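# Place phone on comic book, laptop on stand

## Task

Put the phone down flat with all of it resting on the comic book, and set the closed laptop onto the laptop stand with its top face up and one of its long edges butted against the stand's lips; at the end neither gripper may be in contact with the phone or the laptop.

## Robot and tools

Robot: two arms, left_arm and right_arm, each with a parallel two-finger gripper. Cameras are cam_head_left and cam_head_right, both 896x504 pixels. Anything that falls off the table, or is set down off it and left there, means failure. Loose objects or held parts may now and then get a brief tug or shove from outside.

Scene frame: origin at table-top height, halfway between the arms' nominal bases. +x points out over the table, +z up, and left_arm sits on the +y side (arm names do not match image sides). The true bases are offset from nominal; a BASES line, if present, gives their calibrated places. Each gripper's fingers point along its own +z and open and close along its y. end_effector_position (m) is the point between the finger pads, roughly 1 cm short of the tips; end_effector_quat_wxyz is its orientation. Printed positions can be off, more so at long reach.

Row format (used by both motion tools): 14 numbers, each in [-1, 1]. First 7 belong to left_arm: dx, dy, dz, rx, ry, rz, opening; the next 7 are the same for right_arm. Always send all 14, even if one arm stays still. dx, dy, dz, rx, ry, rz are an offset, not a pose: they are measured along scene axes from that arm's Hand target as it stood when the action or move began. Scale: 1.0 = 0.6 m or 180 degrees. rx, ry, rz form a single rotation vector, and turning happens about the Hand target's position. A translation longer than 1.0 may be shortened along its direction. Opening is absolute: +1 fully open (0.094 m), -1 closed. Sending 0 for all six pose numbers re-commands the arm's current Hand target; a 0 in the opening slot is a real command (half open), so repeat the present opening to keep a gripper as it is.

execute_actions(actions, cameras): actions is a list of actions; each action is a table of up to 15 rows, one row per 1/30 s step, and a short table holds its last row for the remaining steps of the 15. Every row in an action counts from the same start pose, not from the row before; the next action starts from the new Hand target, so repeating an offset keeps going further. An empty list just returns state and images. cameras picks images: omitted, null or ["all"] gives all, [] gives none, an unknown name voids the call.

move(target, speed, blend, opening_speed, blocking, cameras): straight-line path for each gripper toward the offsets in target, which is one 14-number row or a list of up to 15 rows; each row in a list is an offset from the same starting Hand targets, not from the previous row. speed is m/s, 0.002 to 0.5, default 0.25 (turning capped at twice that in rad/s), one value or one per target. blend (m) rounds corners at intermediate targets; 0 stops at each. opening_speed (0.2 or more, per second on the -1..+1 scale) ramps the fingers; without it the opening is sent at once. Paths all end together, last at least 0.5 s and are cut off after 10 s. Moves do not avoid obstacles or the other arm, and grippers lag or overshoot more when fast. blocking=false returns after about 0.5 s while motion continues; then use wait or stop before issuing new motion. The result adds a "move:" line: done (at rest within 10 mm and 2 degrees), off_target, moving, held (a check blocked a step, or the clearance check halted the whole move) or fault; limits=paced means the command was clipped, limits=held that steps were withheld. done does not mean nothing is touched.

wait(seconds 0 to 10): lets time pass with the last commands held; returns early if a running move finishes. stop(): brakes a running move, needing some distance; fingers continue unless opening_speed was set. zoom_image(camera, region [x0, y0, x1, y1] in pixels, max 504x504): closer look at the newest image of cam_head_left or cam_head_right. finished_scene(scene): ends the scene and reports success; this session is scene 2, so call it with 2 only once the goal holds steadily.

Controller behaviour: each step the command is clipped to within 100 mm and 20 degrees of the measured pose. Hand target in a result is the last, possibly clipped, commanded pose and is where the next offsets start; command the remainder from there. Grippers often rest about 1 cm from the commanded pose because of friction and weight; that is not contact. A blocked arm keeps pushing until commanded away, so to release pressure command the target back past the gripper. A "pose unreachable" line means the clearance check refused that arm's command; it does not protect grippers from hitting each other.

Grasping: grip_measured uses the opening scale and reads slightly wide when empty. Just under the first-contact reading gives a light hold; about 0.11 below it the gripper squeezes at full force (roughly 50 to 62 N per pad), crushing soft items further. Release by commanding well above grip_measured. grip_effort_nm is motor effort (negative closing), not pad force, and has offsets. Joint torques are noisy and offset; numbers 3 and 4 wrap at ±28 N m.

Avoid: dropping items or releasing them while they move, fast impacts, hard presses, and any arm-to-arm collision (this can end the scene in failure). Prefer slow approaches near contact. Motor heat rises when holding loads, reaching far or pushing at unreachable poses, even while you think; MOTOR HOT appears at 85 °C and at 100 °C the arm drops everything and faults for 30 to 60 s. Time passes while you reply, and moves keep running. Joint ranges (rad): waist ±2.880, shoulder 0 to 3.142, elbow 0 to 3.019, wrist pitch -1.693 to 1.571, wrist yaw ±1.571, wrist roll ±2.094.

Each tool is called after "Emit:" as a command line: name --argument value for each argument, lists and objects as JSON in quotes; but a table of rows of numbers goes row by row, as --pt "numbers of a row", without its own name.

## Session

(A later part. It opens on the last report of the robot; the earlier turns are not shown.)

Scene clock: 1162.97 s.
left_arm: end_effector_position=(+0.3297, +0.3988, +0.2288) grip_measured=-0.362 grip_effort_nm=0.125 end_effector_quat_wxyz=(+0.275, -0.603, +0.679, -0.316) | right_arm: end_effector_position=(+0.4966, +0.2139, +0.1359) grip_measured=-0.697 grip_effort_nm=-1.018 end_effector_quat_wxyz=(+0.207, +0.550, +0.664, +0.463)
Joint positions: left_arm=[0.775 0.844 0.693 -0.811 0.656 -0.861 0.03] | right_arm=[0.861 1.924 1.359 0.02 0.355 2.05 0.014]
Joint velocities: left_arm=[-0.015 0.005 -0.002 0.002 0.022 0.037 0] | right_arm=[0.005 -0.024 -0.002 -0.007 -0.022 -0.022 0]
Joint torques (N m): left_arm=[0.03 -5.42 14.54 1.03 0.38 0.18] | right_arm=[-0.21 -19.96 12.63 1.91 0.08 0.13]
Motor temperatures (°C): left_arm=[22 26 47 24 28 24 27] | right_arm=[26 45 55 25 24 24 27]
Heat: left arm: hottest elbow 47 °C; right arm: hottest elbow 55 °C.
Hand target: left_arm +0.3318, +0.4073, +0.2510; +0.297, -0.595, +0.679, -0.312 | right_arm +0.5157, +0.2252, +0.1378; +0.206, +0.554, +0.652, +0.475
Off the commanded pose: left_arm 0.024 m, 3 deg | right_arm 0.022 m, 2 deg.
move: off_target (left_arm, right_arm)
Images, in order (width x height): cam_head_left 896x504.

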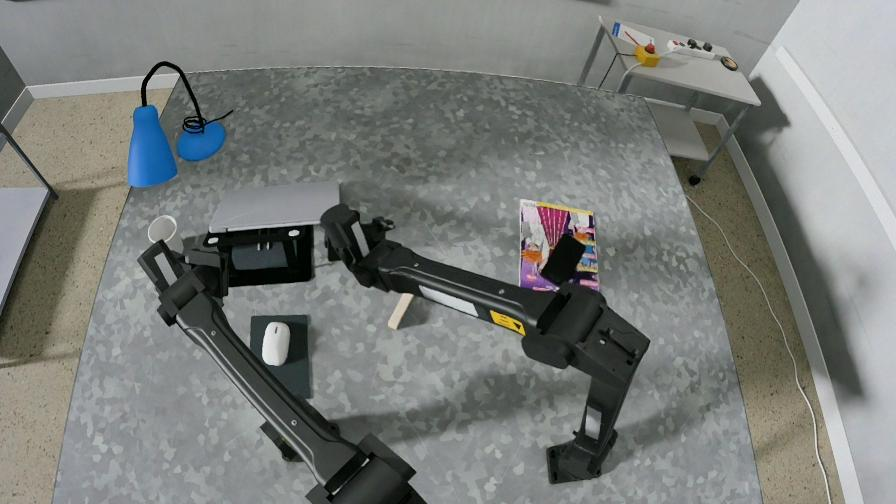

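Emit:
execute_actions --actions '[]'

Emit:
zoom_image --camera "cam_head_left" --region '[175, 140, 375, 280]'

Scene clock: 1173.83 s.
left_arm: end_effector_position=(+0.3297, +0.3988, +0.2288) grip_measured=-0.362 grip_effort_nm=0.129 end_effector_quat_wxyz=(+0.275, -0.603, +0.679, -0.316) | right_arm: end_effector_position=(+0.4966, +0.2139, +0.1359) grip_measured=-0.698 grip_effort_nm=-1.043 end_effector_quat_wxyz=(+0.207, +0.550, +0.664, +0.463)
Joint positions: left_arm=[0.775 0.844 0.693 -0.811 0.656 -0.861 0.03] | right_arm=[0.861 1.924 1.359 0.02 0.355 2.049 0.014]
Joint velocities: left_arm=[-0.024 -0.015 0.002 -0.007 -0.022 0.007 -0.001] | right_arm=[0.005 -0.005 0.002 -0.022 -0.022 -0.022 0]
Joint torques (N m): left_arm=[-0.26 -5.54 14.53 1.13 0.39 0.13] | right_arm=[-0.15 -19.9 12.62 1.91 0.08 0.17]
Motor temperatures (°C): left_arm=[22 26 47 24 28 24 27] | right_arm=[26 44 55 25 24 23 27]
Heat: left arm: hottest elbow 47 °C; right arm: hottest elbow 55 °C.
Hand target: left_arm +0.3318, +0.4073, +0.2510; +0.297, -0.595, +0.679, -0.312 | right_arm +0.5157, +0.2252, +0.1378; +0.206, +0.554, +0.652, +0.475
Tool commands: left_gripper/opening=-0.36 right_gripper/opening=-0.72
Off the commanded pose: left_arm 0.024 m, 3 deg | right_arm 0.022 m, 2 deg.

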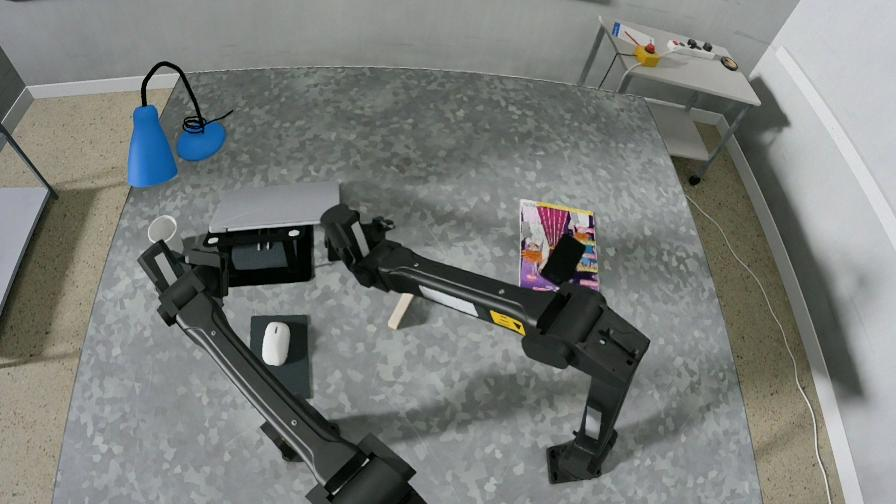

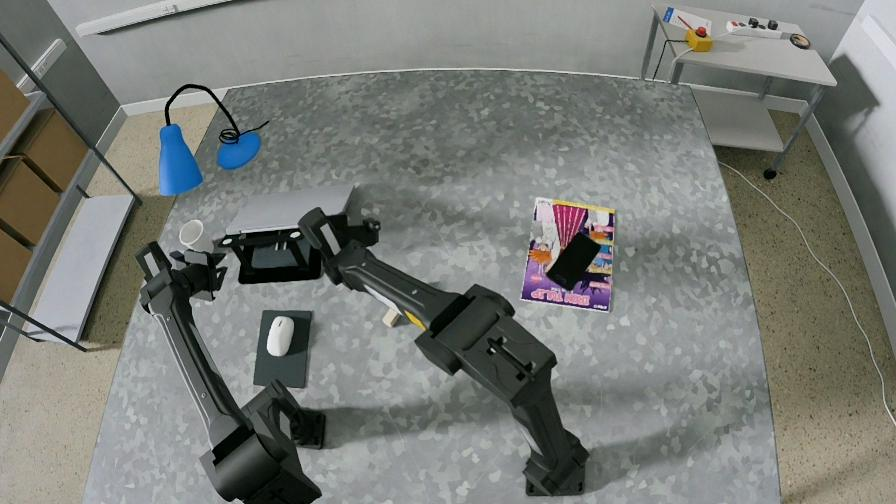

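Scaled by 2.520.

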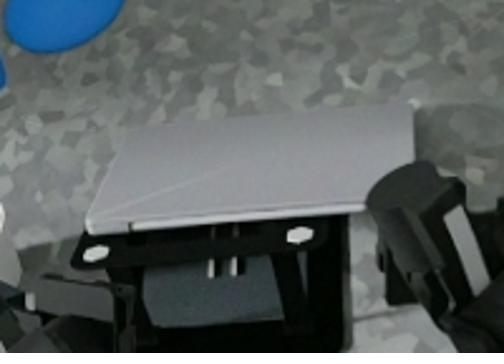

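Emit:
move --pt "0 0 0 0 0 0 -0.36 0 0.0 0.05 0 0 0 -0.72" --pt "0 0 0 0 0 0 -0.36 0 0.085 0.05 0 0 0 -0.72" --speed 0.05 --cameras '["cam_head_left"]'

Emit:
zoom_image --camera "cam_head_left" --region '[175, 140, 375, 280]'

Scene clock: 1178.50 s.
left_arm: end_effector_position=(+0.3297, +0.3988, +0.2288) grip_measured=-0.362 grip_effort_nm=0.129 end_effector_quat_wxyz=(+0.275, -0.603, +0.679, -0.316) | right_arm: end_effector_position=(+0.5071, +0.2282, +0.1403) grip_measured=-0.701 grip_effort_nm=-1.038 end_effector_quat_wxyz=(+0.221, +0.561, +0.668, +0.436)
Joint positions: left_arm=[0.775 0.844 0.693 -0.811 0.656 -0.861 0.03] | right_arm=[0.873 1.966 1.47 -0.108 0.401 2.062 0.014]
Joint velocities: left_arm=[0.005 -0.005 0.007 -0.002 -0.051 -0.095 0] | right_arm=[0.005 0.015 -0.002 -0.012 -0.051 0.066 -0.001]
Joint torques (N m): left_arm=[-0.44 -6.53 14.58 1.03 0.37 0.19] | right_arm=[2.55 -21.01 16.42 1.57 -0.07 0.28]
Motor temperatures (°C): left_arm=[22 26 47 24 28 24 27] | right_arm=[26 44 56 25 24 23 28]
Heat: left arm: hottest elbow 47 °C; right arm: hottest elbow 56 °C.
Hand target: left_arm +0.3318, +0.4073, +0.2510; +0.297, -0.595, +0.679, -0.312 | right_arm +0.5168, +0.2764, +0.1678; +0.206, +0.554, +0.652, +0.475
Off the commanded pose: left_arm 0.024 m, 3 deg | right_arm 0.056 m, 5 deg.
joint sent to its limit (right arm) — joint 6 (wrist roll), upper limit. The joint targets are off in position, not in orientation.
move: off_target (left_arm, right_arm)
Images, in order (width x height): cam_head_left 896x504.

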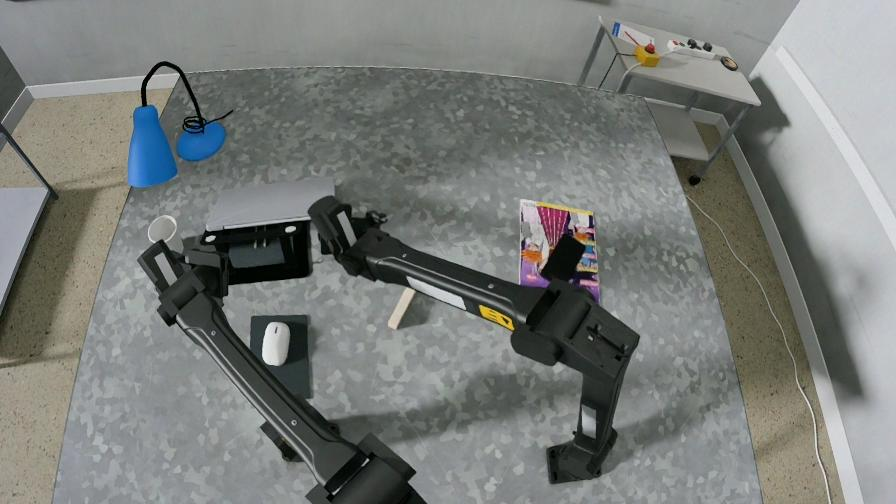

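Scaled by 2.520.

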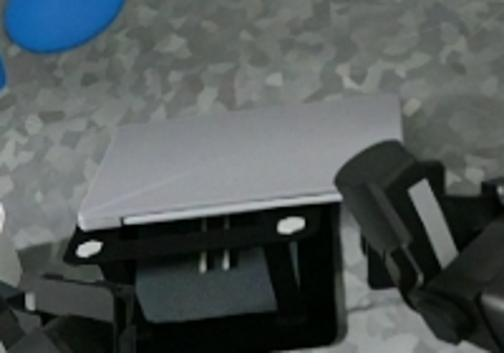

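Emit:
move --target '[0,0,0,0,0,0,-0.36,0,0.0,0.05,0,0,0,-0.72]' --speed 0.06 --cameras '["cam_head_left"]'

Emit:
zoom_image --camera "cam_head_left" --region '[175, 140, 375, 280]'

Scene clock: 1185.13 s.
left_arm: end_effector_position=(+0.3297, +0.3988, +0.2288) grip_measured=-0.362 grip_effort_nm=0.129 end_effector_quat_wxyz=(+0.275, -0.603, +0.679, -0.316) | right_arm: end_effector_position=(+0.5069, +0.2284, +0.1428) grip_measured=-0.703 grip_effort_nm=-1.033 end_effector_quat_wxyz=(+0.220, +0.564, +0.676, +0.421)
Joint positions: left_arm=[0.775 0.844 0.693 -0.811 0.656 -0.861 0.03] | right_arm=[0.873 1.966 1.497 -0.169 0.401 2.066 0.014]
Joint velocities: left_arm=[0.005 -0.015 0.007 0.007 -0.007 0.051 0] | right_arm=[-0.005 -0.005 0.007 -0.007 0.051 0.022 -0.001]
Joint torques (N m): left_arm=[-0.44 -5.6 14.74 1.07 0.42 0.22] | right_arm=[2.49 -24.06 16.81 1.63 -0.07 0.25]
Motor temperatures (°C): left_arm=[22 26 47 24 28 24 27] | right_arm=[26 44 57 25 24 23 28]
Heat: left arm: hottest elbow 47 °C; right arm: hottest elbow 57 °C.
Hand target: left_arm +0.3318, +0.4073, +0.2510; +0.297, -0.595, +0.679, -0.312 | right_arm +0.5170, +0.2764, +0.1977; +0.206, +0.554, +0.652, +0.475
Off the commanded pose: left_arm 0.024 m, 3 deg | right_arm 0.074 m, 7 deg.
joint sent to its limit (right arm) — joint 6 (wrist roll), upper limit. The joint targets are off in position, not in orientation.
move: off_target (left_arm, right_arm)
Images, in order (width x height): cam_head_left 896x504.

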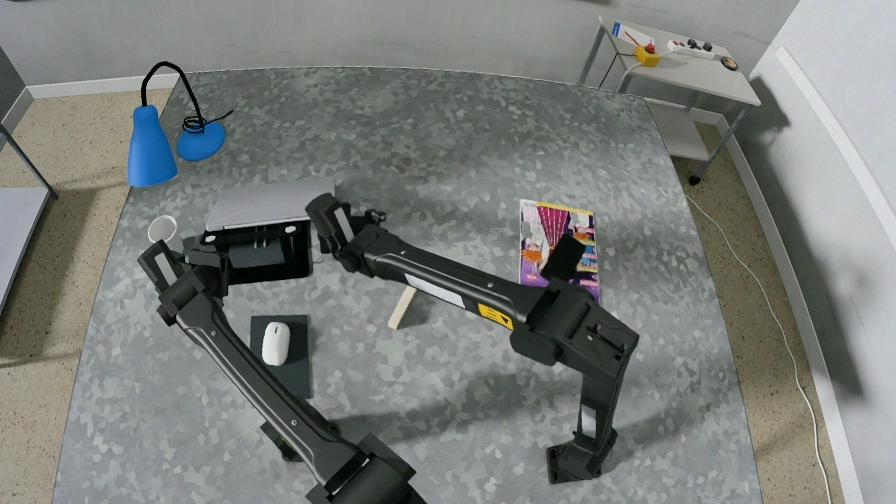

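Scaled by 2.520.

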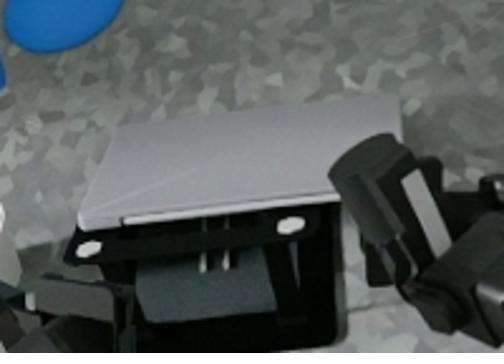

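Emit:
move --target '[0,0,0,0,0,0,-0.36,0,-0.02,0.04,0,0,0,-0.72]' --speed 0.06 --cameras '["cam_head_left"]'

Emit:
zoom_image --camera "cam_head_left" --region '[175, 140, 375, 280]'

Scene clock: 1188.53 s.
left_arm: end_effector_position=(+0.3297, +0.3988, +0.2288) grip_measured=-0.362 grip_effort_nm=0.129 end_effector_quat_wxyz=(+0.275, -0.603, +0.679, -0.316) | right_arm: end_effector_position=(+0.5057, +0.2286, +0.1423) grip_measured=-0.705 grip_effort_nm=-1.043 end_effector_quat_wxyz=(+0.217, +0.564, +0.681, +0.413)
Joint positions: left_arm=[0.775 0.844 0.693 -0.811 0.656 -0.861 0.03] | right_arm=[0.873 1.966 1.507 -0.199 0.394 2.067 0.014]
Joint velocities: left_arm=[-0.005 -0.005 0.002 0.002 -0.037 0.037 0.001] | right_arm=[0.005 0.005 0.007 -0.012 0.037 -0.037 0]
Joint torques (N m): left_arm=[-0.26 -5.48 14.54 0.98 0.35 0.14] | right_arm=[1.73 -27.69 15.87 1.44 -0.14 0.19]
Motor temperatures (°C): left_arm=[22 26 47 24 28 24 27] | right_arm=[26 44 59 25 24 23 28]
Heat: left arm: hottest elbow 47 °C; right arm: hottest elbow 59 °C.
Hand target: left_arm +0.3318, +0.4073, +0.2510; +0.297, -0.595, +0.679, -0.312 | right_arm +0.5169, +0.2645, +0.2218; +0.206, +0.554, +0.652, +0.475
Off the commanded pose: left_arm 0.024 m, 3 deg | right_arm 0.088 m, 8 deg.
move: off_target (left_arm, right_arm)
Images, in order (width x height): cam_head_left 896x504.

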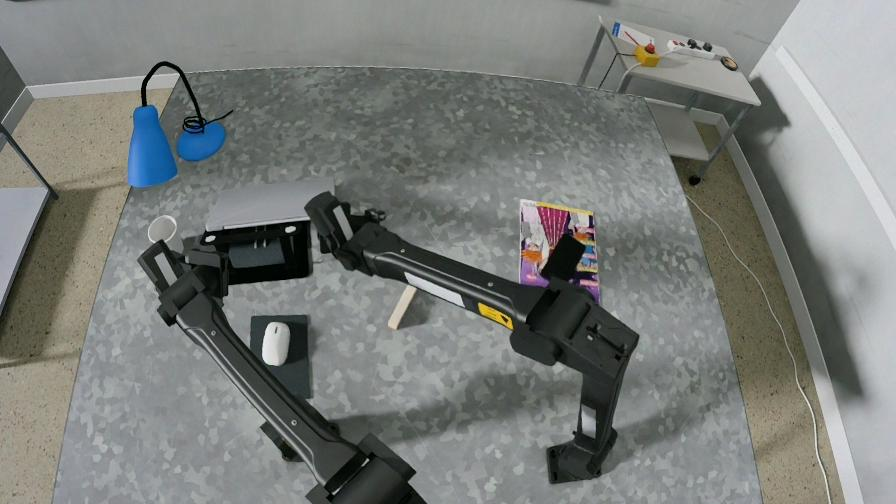

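Scaled by 2.520.

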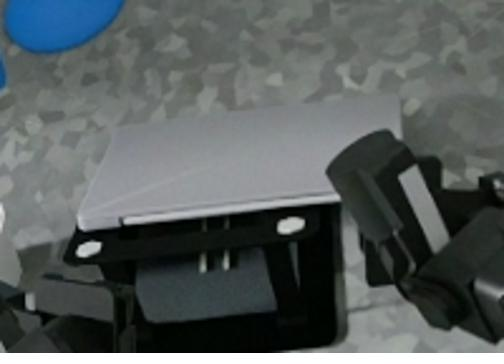

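Emit:
move --target '[0,0,0,0,0,0,-0.36,0,-0.033,-0.095,0,0,0,-0.72]' --speed 0.08

Emit:
zoom_image --camera "cam_head_left" --region '[190, 170, 290, 290]'

Emit:
zoom_image --camera "cam_head_right" --region '[180, 180, 300, 300]'

Scene clock: 1214.00 s.
left_arm: end_effector_position=(+0.3297, +0.3988, +0.2288) grip_measured=-0.362 grip_effort_nm=0.129 end_effector_quat_wxyz=(+0.275, -0.603, +0.679, -0.316) | right_arm: end_effector_position=(+0.5074, +0.2325, +0.1439) grip_measured=-0.705 grip_effort_nm=-1.038 end_effector_quat_wxyz=(+0.214, +0.556, +0.672, +0.439)
Joint positions: left_arm=[0.775 0.844 0.693 -0.811 0.656 -0.861 0.03] | right_arm=[0.872 1.966 1.48 -0.114 0.381 2.057 0.014]
Joint velocities: left_arm=[-0.005 -0.015 -0.007 -0.007 0.037 0.007 0] | right_arm=[-0.015 0.005 0.002 0.007 -0.007 0.022 0]
Joint torques (N m): left_arm=[-0.97 -6.01 14.48 0.99 0.37 0.17] | right_arm=[0.5 -24.47 10.24 3.38 -0.23 0.2]
Motor temperatures (°C): left_arm=[22 26 47 24 27 24 27] | right_arm=[26 49 68 25 24 23 28]
Heat: left arm: hottest elbow 47 °C; right arm: hottest elbow 68 °C.
Hand target: left_arm +0.3318, +0.4073, +0.2510; +0.297, -0.595, +0.679, -0.312 | right_arm +0.5163, +0.2445, +0.1649; +0.206, +0.554, +0.652, +0.475
Off the commanded pose: left_arm 0.024 m, 3 deg | right_arm 0.026 m, 5 deg.
move: off_target (left_arm, right_arm)

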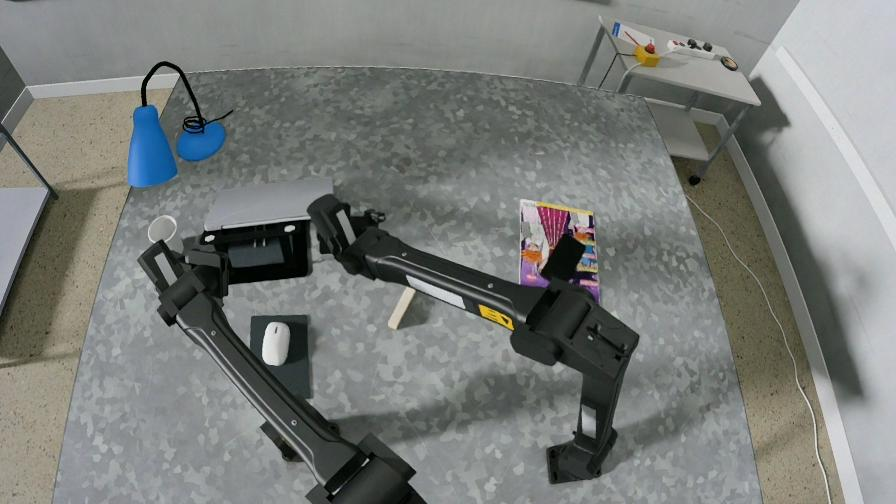

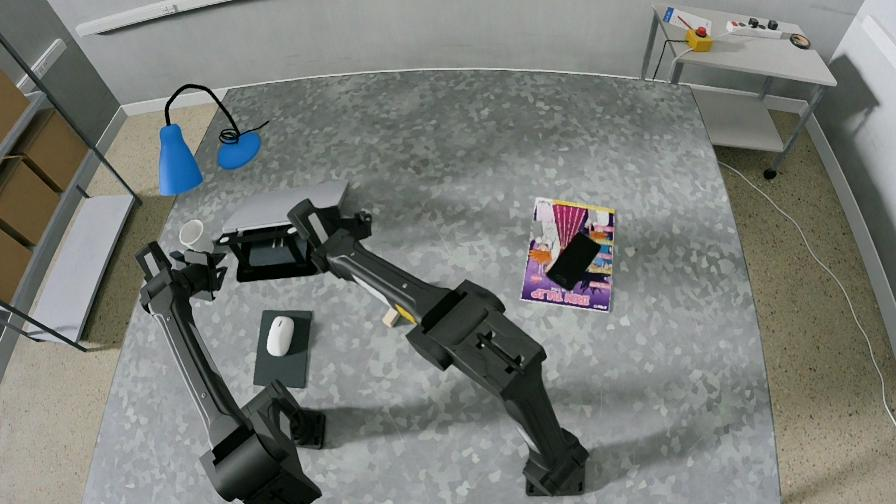

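Scaled by 4.200.

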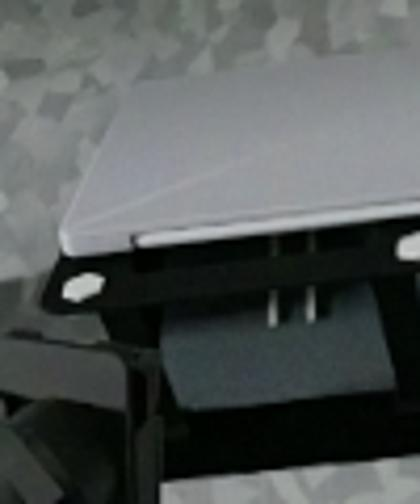

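Scaled by 4.200.

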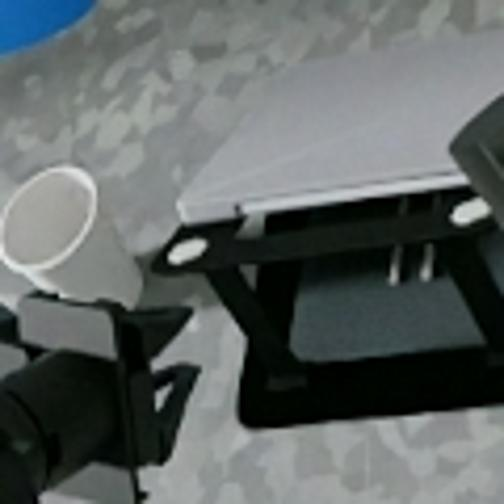

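Emit:
move --target '[0.112,0.03,-0.117,0,-0.04,0,0.0,0,0,-0.03,0,0,0,-0.72]' --speed 0.12

Emit:
zoom_image --camera "cam_head_left" --region '[170, 170, 290, 290]'

Emit:
zoom_image --camera "cam_head_right" --region '[180, 180, 300, 300]'

Scene clock: 1226.67 s.
left_arm: end_effector_position=(+0.3955, +0.4285, +0.1862) grip_measured=-0.002 grip_effort_nm=0.129 end_effector_quat_wxyz=(+0.342, -0.576, +0.657, -0.346) | right_arm: end_effector_position=(+0.5075, +0.2323, +0.1428) grip_measured=-0.705 grip_effort_nm=-1.038 end_effector_quat_wxyz=(+0.215, +0.554, +0.668, +0.448)
Joint positions: left_arm=[0.708 1.055 0.601 -0.275 0.663 -1.007 0.047] | right_arm=[0.872 1.966 1.464 -0.075 0.381 2.052 0.014]
Joint velocities: left_arm=[0.005 0.015 0.007 0.007 0.022 -0.007 0] | right_arm=[0.024 -0.024 0.002 0.012 0.007 -0.007 -0.001]
Joint torques (N m): left_arm=[-3.19 -6.77 9.59 2.26 0.11 -0.03] | right_arm=[0.38 -22.48 10.17 3.44 -0.23 0.24]
Motor temperatures (°C): left_arm=[22 26 47 24 27 24 27] | right_arm=[26 47 65 26 24 23 28]
Heat: left arm: hottest elbow 47 °C; right arm: hottest elbow 65 °C.
Hand target: left_arm +0.3988, +0.4238, +0.1816; +0.339, -0.574, +0.658, -0.350 | right_arm +0.5162, +0.2444, +0.1468; +0.206, +0.554, +0.652, +0.475
Off the commanded pose: left_arm 0.007 m, 1 deg | right_arm 0.016 m, 4 deg.
move: off_target (right_arm)

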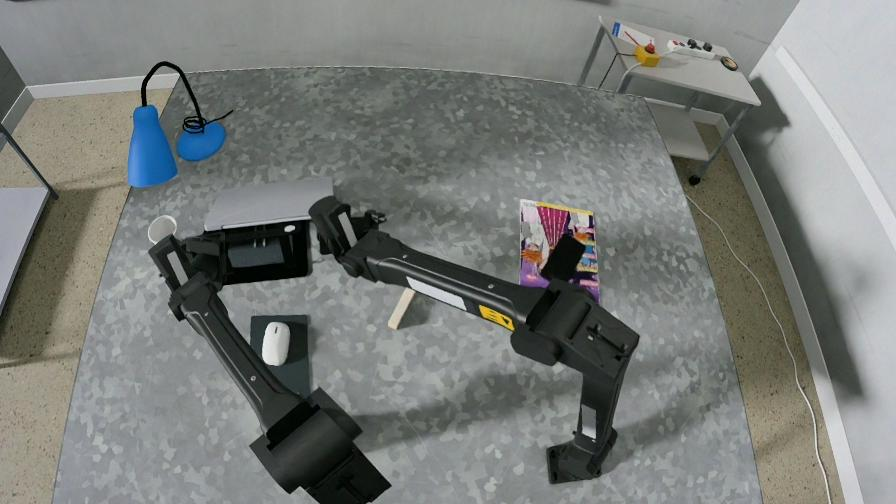

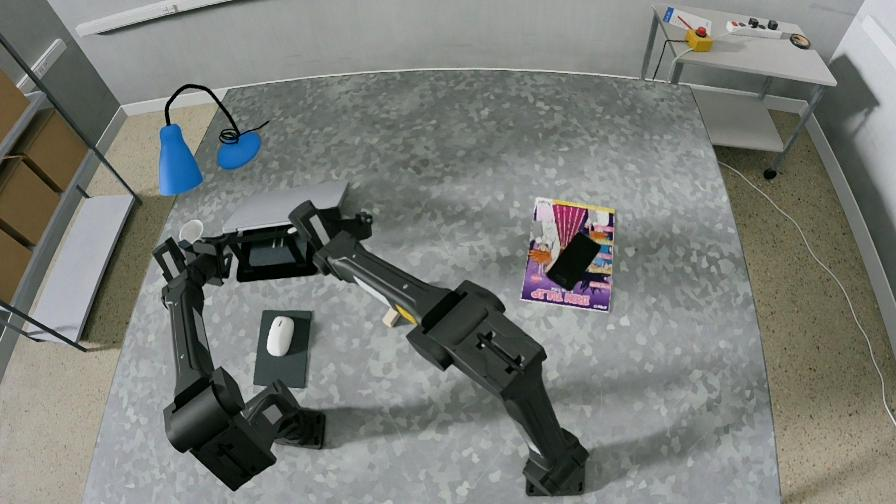

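Scaled by 4.200.

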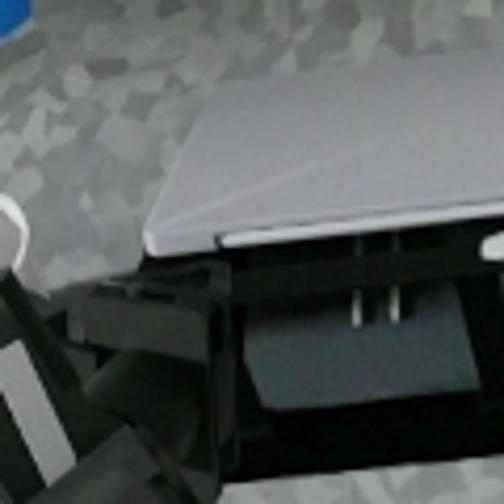

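Scaled by 4.200.

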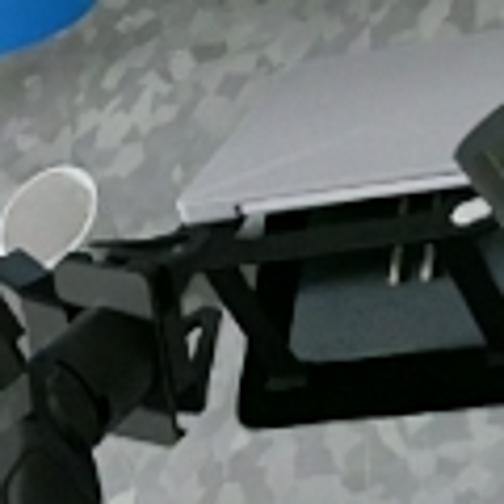

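Emit:
zoom_image --camera "cam_head_left" --region '[190, 210, 250, 270]'

Emit:
zoom_image --camera "cam_head_right" --region '[190, 215, 250, 290]'

Scaled by 8.400.

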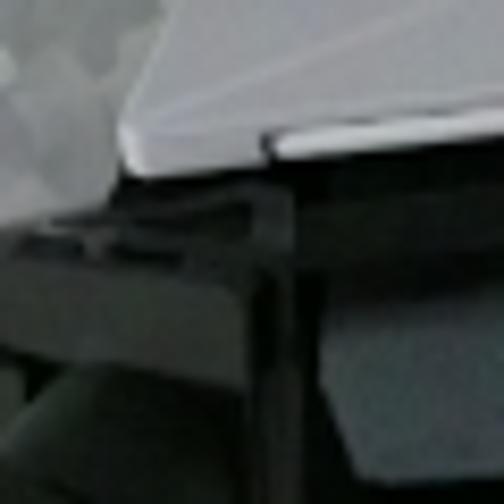

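Scaled by 6.720.

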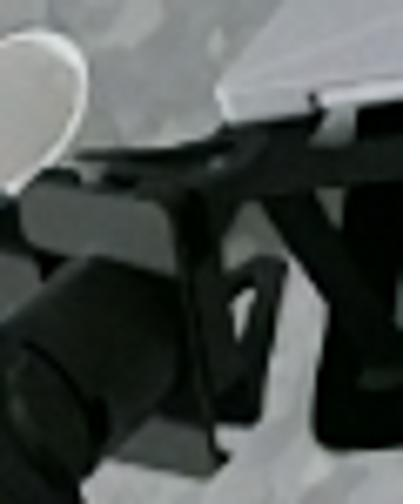

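Emit:
move --target '[0.0,-0.038,-0.03,0,0,0,0.0,0,0,0,0,0,0,-0.72]' --speed 0.08 --cameras '["cam_head_left","cam_head_right"]'

Emit:
zoom_image --camera "cam_head_left" --region '[195, 200, 275, 280]'

Emit:
zoom_image --camera "cam_head_right" --region '[195, 210, 275, 290]'

Scene clock: 1263.10 s.
left_arm: end_effector_position=(+0.3966, +0.4061, +0.1616) grip_measured=-0.002 grip_effort_nm=0.129 end_effector_quat_wxyz=(+0.335, -0.579, +0.657, -0.347) | right_arm: end_effector_position=(+0.5075, +0.2323, +0.1428) grip_measured=-0.705 grip_effort_nm=-1.038 end_effector_quat_wxyz=(+0.215, +0.554, +0.668, +0.448)
Joint positions: left_arm=[0.648 1.055 0.531 -0.193 0.62 -1.057 0.047] | right_arm=[0.872 1.966 1.464 -0.075 0.381 2.052 0.014]
Joint velocities: left_arm=[-0.015 -0.015 0.002 -0.007 0.051 -0.037 0] | right_arm=[0.005 -0.015 0.002 -0.022 0.007 0.007 -0.001]
Joint torques (N m): left_arm=[-2.84 -8.88 9.39 2.17 0.07 -0.03] | right_arm=[0.5 -22.42 10.17 3.44 -0.22 0.25]
Motor temperatures (°C): left_arm=[22 26 44 24 27 24 27] | right_arm=[26 44 59 26 24 23 29]
Heat: left arm: hottest elbow 44 °C; right arm: hottest elbow 59 °C.
Hand target: left_arm +0.3985, +0.4011, +0.1637; +0.340, -0.574, +0.658, -0.350 | right_arm +0.5162, +0.2444, +0.1468; +0.206, +0.554, +0.652, +0.475
Off the commanded pose: left_arm 0.006 m, 1 deg | right_arm 0.015 m, 4 deg.
move: off_target (right_arm)

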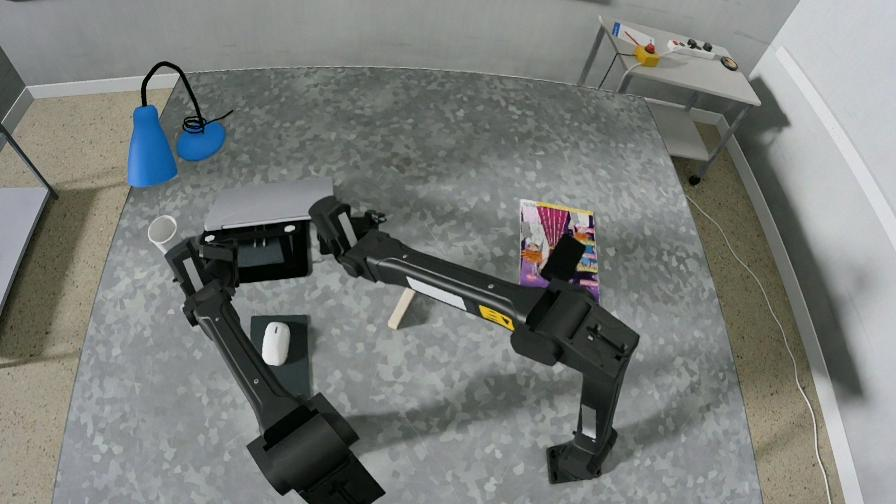

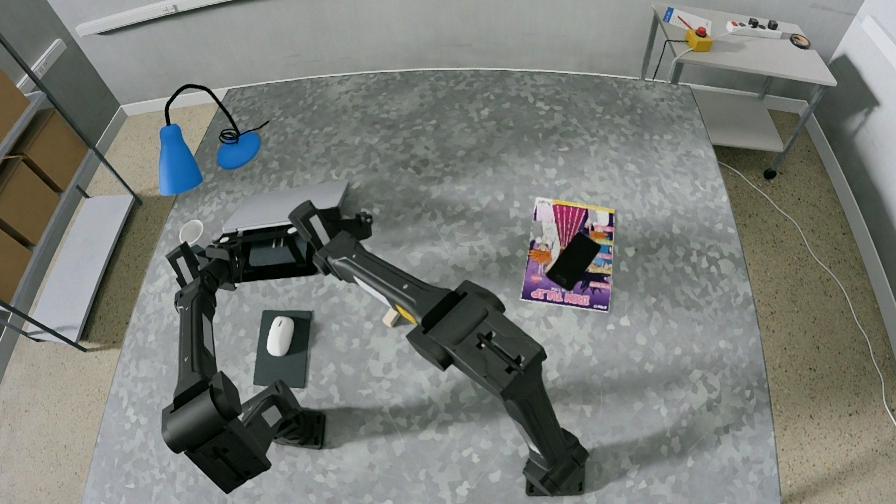

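Scaled by 6.300.

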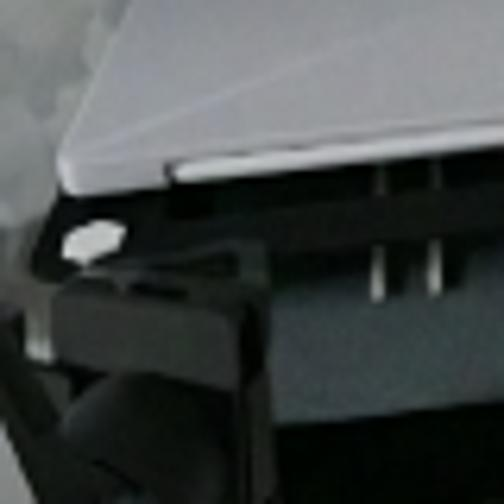

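Scaled by 6.300.

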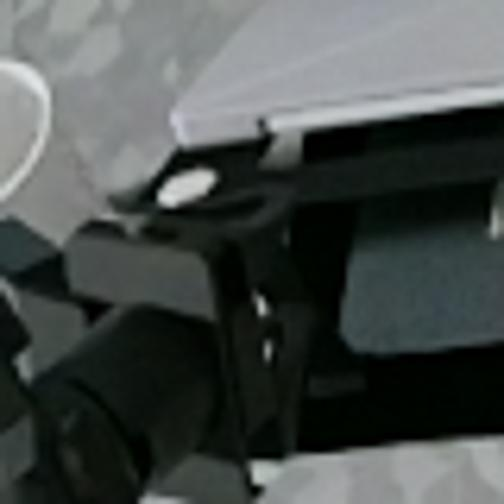

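Emit:
move --target '[0.042,-0.012,-0.02,0,0,0,0.0,0,0,0,0,0,0,-0.72]' --speed 0.06 --cameras '["cam_head_left","cam_head_right"]'

Emit:
zoom_image --camera "cam_head_left" --region '[195, 200, 275, 280]'

Emit:
zoom_image --camera "cam_head_right" --region '[195, 210, 275, 290]'

Scene clock: 1270.77 s.
left_arm: end_effector_position=(+0.4192, +0.3970, +0.1532) grip_measured=-0.002 grip_effort_nm=0.129 end_effector_quat_wxyz=(+0.340, -0.576, +0.657, -0.347) | right_arm: end_effector_position=(+0.5075, +0.2323, +0.1428) grip_measured=-0.705 grip_effort_nm=-1.038 end_effector_quat_wxyz=(+0.215, +0.554, +0.668, +0.448)
Joint positions: left_arm=[0.575 1.113 0.531 -0.092 0.563 -1.113 0.047] | right_arm=[0.872 1.966 1.464 -0.075 0.381 2.052 0.014]
Joint velocities: left_arm=[-0.005 -0.024 0.007 -0.012 -0.022 -0.081 -0.001] | right_arm=[0.005 -0.015 -0.007 -0.007 -0.007 -0.037 0]
Joint torques (N m): left_arm=[-2.49 -6.89 9.76 2.35 0.02 -0.01] | right_arm=[0.44 -22.59 10.14 3.44 -0.23 0.25]
Motor temperatures (°C): left_arm=[22 26 45 24 27 24 27] | right_arm=[26 43 58 26 24 23 29]
Heat: left arm: hottest elbow 45 °C; right arm: hottest elbow 58 °C.
Hand target: left_arm +0.4235, +0.3935, +0.1518; +0.340, -0.574, +0.658, -0.350 | right_arm +0.5162, +0.2444, +0.1468; +0.206, +0.554, +0.652, +0.475
Off the commanded pose: left_arm 0.006 m, 0 deg | right_arm 0.015 m, 4 deg.
move: off_target (right_arm)

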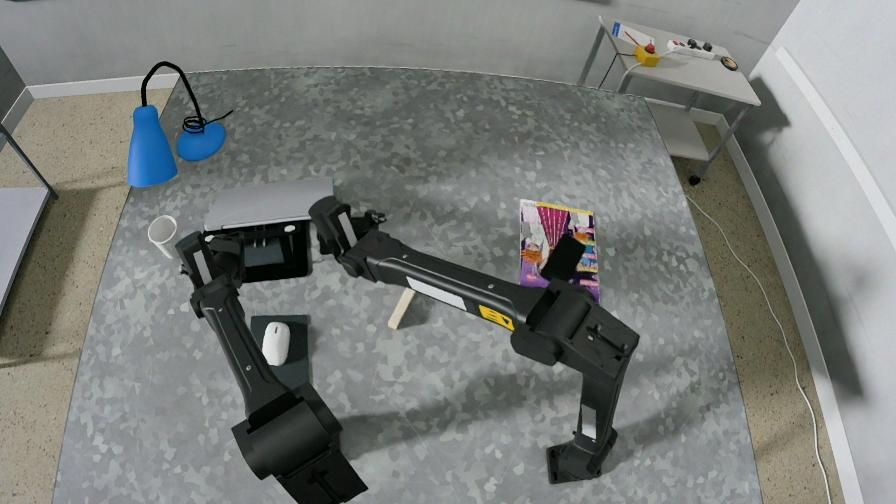

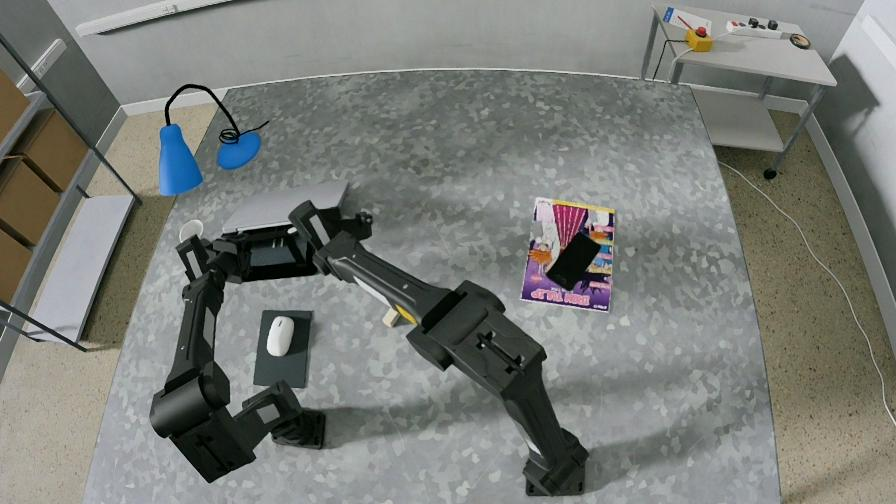

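Scaled by 6.300.

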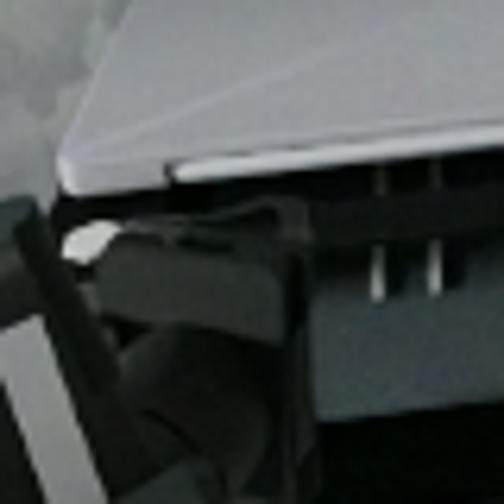

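Scaled by 6.300.

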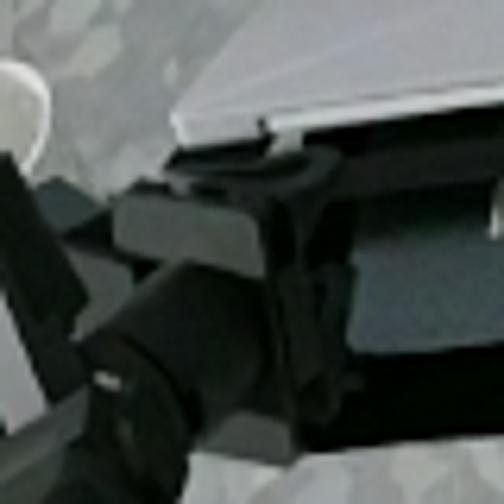

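Emit:
move --target '[0.045,-0.002,-0.027,0,0,0,0.0,0,0,0,0,0,0,-0.72]' --speed 0.05 --cameras '["cam_head_left","cam_head_right"]'

Emit:
zoom_image --camera "cam_head_left" --region '[195, 200, 275, 280]'

Emit:
zoom_image --camera "cam_head_right" --region '[195, 210, 275, 290]'

Scene clock: 1276.10 s.
left_arm: end_effector_position=(+0.4389, +0.3916, +0.1273) grip_measured=-0.002 grip_effort_nm=0.125 end_effector_quat_wxyz=(+0.330, -0.581, +0.658, -0.346) | right_arm: end_effector_position=(+0.5075, +0.2323, +0.1428) grip_measured=-0.705 grip_effort_nm=-1.033 end_effector_quat_wxyz=(+0.215, +0.554, +0.668, +0.448)
Joint positions: left_arm=[0.524 1.219 0.531 0.011 0.523 -1.15 0.047] | right_arm=[0.872 1.966 1.464 -0.075 0.381 2.052 0.014]
Joint velocities: left_arm=[-0.015 -0.015 -0.002 0.007 0.022 -0.037 0] | right_arm=[-0.005 -0.005 -0.017 -0.007 -0.007 -0.051 0]
Joint torques (N m): left_arm=[-1.85 -8.12 11.12 2.22 -0.01 -0.01] | right_arm=[0.56 -22.42 10.15 3.43 -0.23 0.25]
Motor temperatures (°C): left_arm=[22 26 45 24 27 24 27] | right_arm=[26 43 58 26 24 23 29]
Heat: left arm: hottest elbow 45 °C; right arm: hottest elbow 58 °C.
Hand target: left_arm +0.4503, +0.3919, +0.1357; +0.340, -0.574, +0.657, -0.351 | right_arm +0.5162, +0.2444, +0.1468; +0.206, +0.554, +0.652, +0.475
Off the commanded pose: left_arm 0.014 m, 1 deg | right_arm 0.015 m, 4 deg.
move: off_target (left_arm, right_arm)

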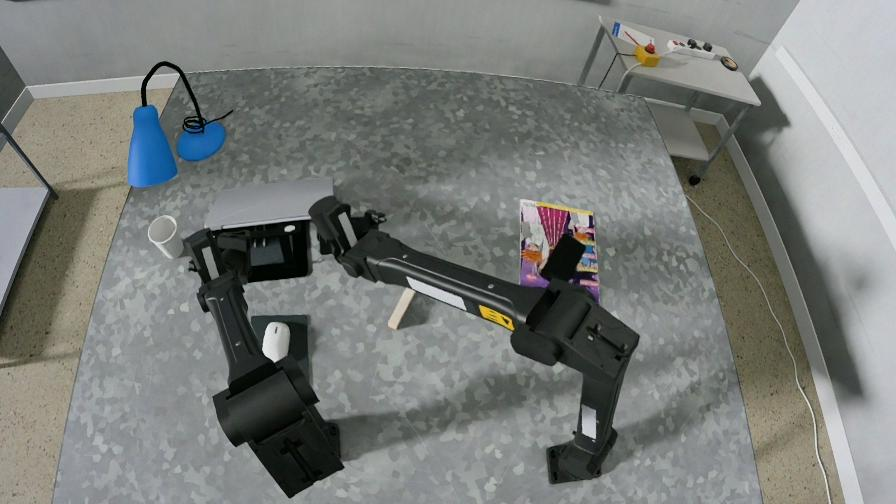

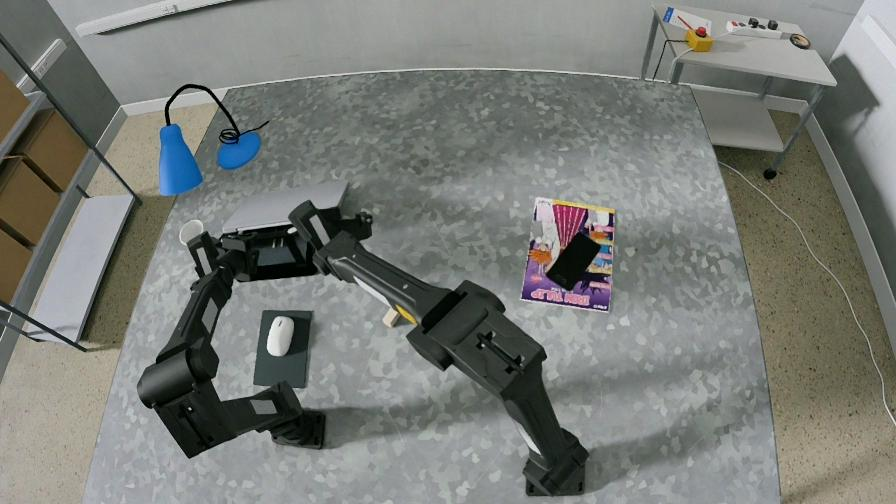

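Scaled by 6.300.

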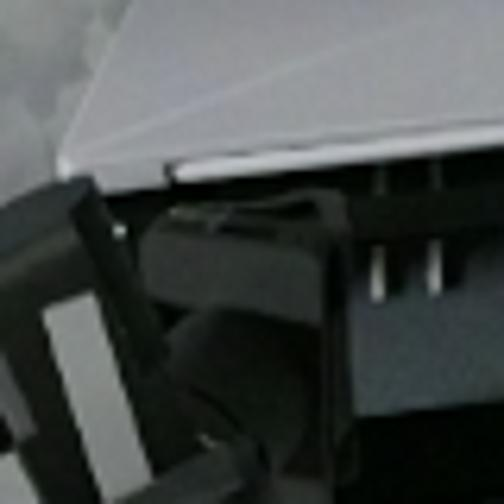

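Scaled by 6.300.

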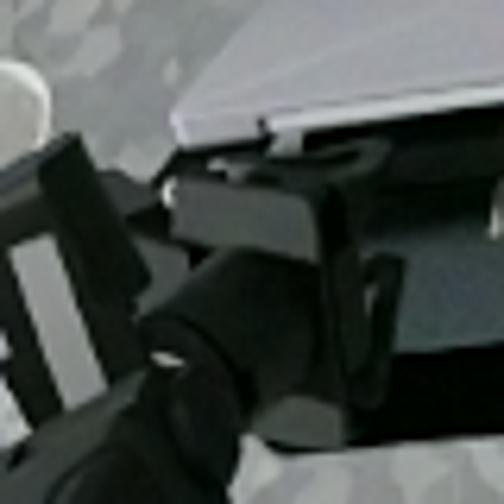

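Emit:
move --target '[0.0,0,0.0,0,0,0,-0.6,0,0,0,0,0,0,-0.72]' --speed 0.05 --opening_speed 0.4 --cameras '["cam_head_left","cam_head_right"]'

Emit:
zoom_image --camera "cam_head_left" --region '[195, 200, 275, 280]'

Emit:
zoom_image --camera "cam_head_right" --region '[195, 210, 275, 290]'

Scene clock: 1282.13 s.
left_arm: end_effector_position=(+0.4429, +0.3918, +0.1325) grip_measured=-0.596 grip_effort_nm=-0.129 end_effector_quat_wxyz=(+0.341, -0.575, +0.656, -0.351) | right_arm: end_effector_position=(+0.5075, +0.2323, +0.1428) grip_measured=-0.705 grip_effort_nm=-1.038 end_effector_quat_wxyz=(+0.215, +0.553, +0.668, +0.448)
Joint positions: left_arm=[0.52 1.219 0.531 0.04 0.526 -1.156 0.019] | right_arm=[0.872 1.966 1.464 -0.075 0.381 2.052 0.014]
Joint velocities: left_arm=[0.005 -0.005 0.002 0.012 0.022 0.022 -0.001] | right_arm=[-0.005 -0.005 0.007 -0.007 0.007 -0.066 -0.001]
Joint torques (N m): left_arm=[-2.32 -8.29 11.25 1.25 -0.11 0.06] | right_arm=[0.5 -22.48 10.17 3.41 -0.23 0.25]
Motor temperatures (°C): left_arm=[22 26 45 24 27 24 27] | right_arm=[26 43 57 26 24 23 29]
Heat: left arm: hottest elbow 45 °C; right arm: hottest elbow 57 °C.
Hand target: left_arm +0.4503, +0.3919, +0.1357; +0.340, -0.574, +0.658, -0.351 | right_arm +0.5162, +0.2444, +0.1468; +0.206, +0.554, +0.652, +0.475
Off the commanded pose: left_arm 0.008 m, 0 deg | right_arm 0.015 m, 4 deg.
move: off_target (right_arm)

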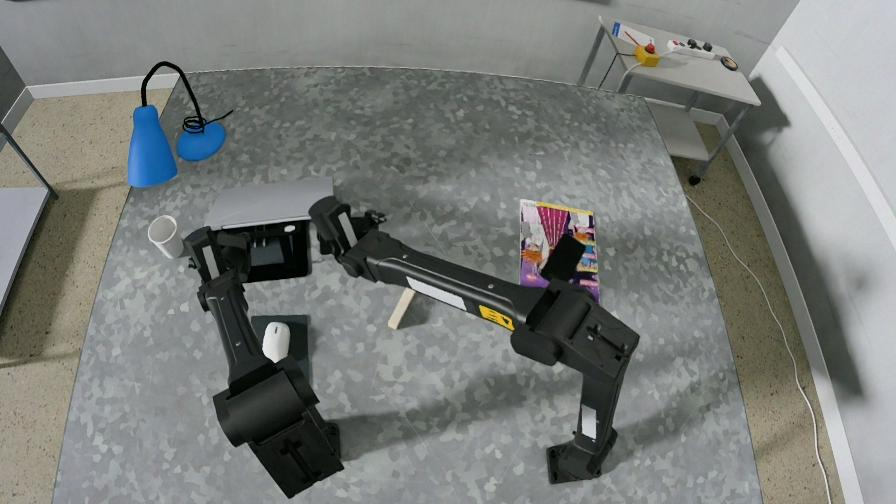

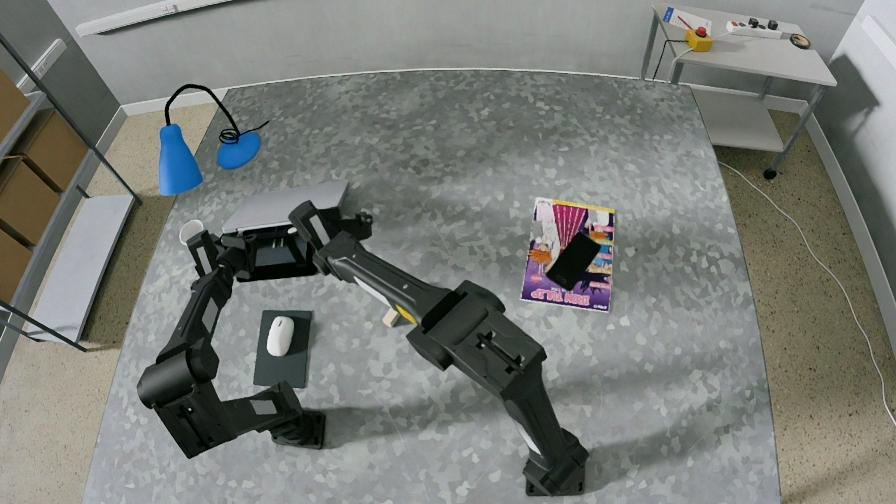

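Scaled by 6.300.

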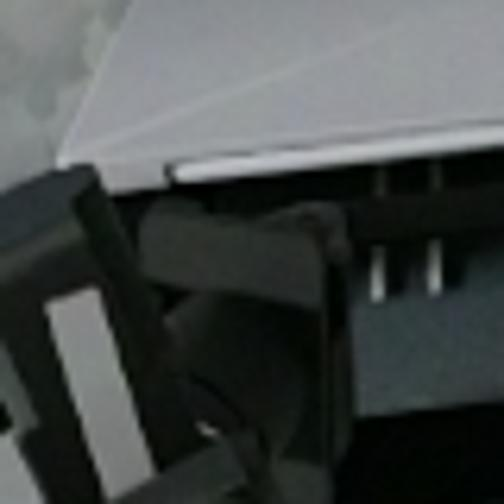

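Scaled by 6.300.

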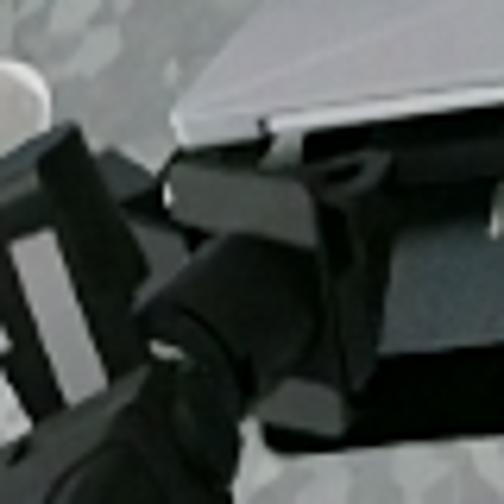

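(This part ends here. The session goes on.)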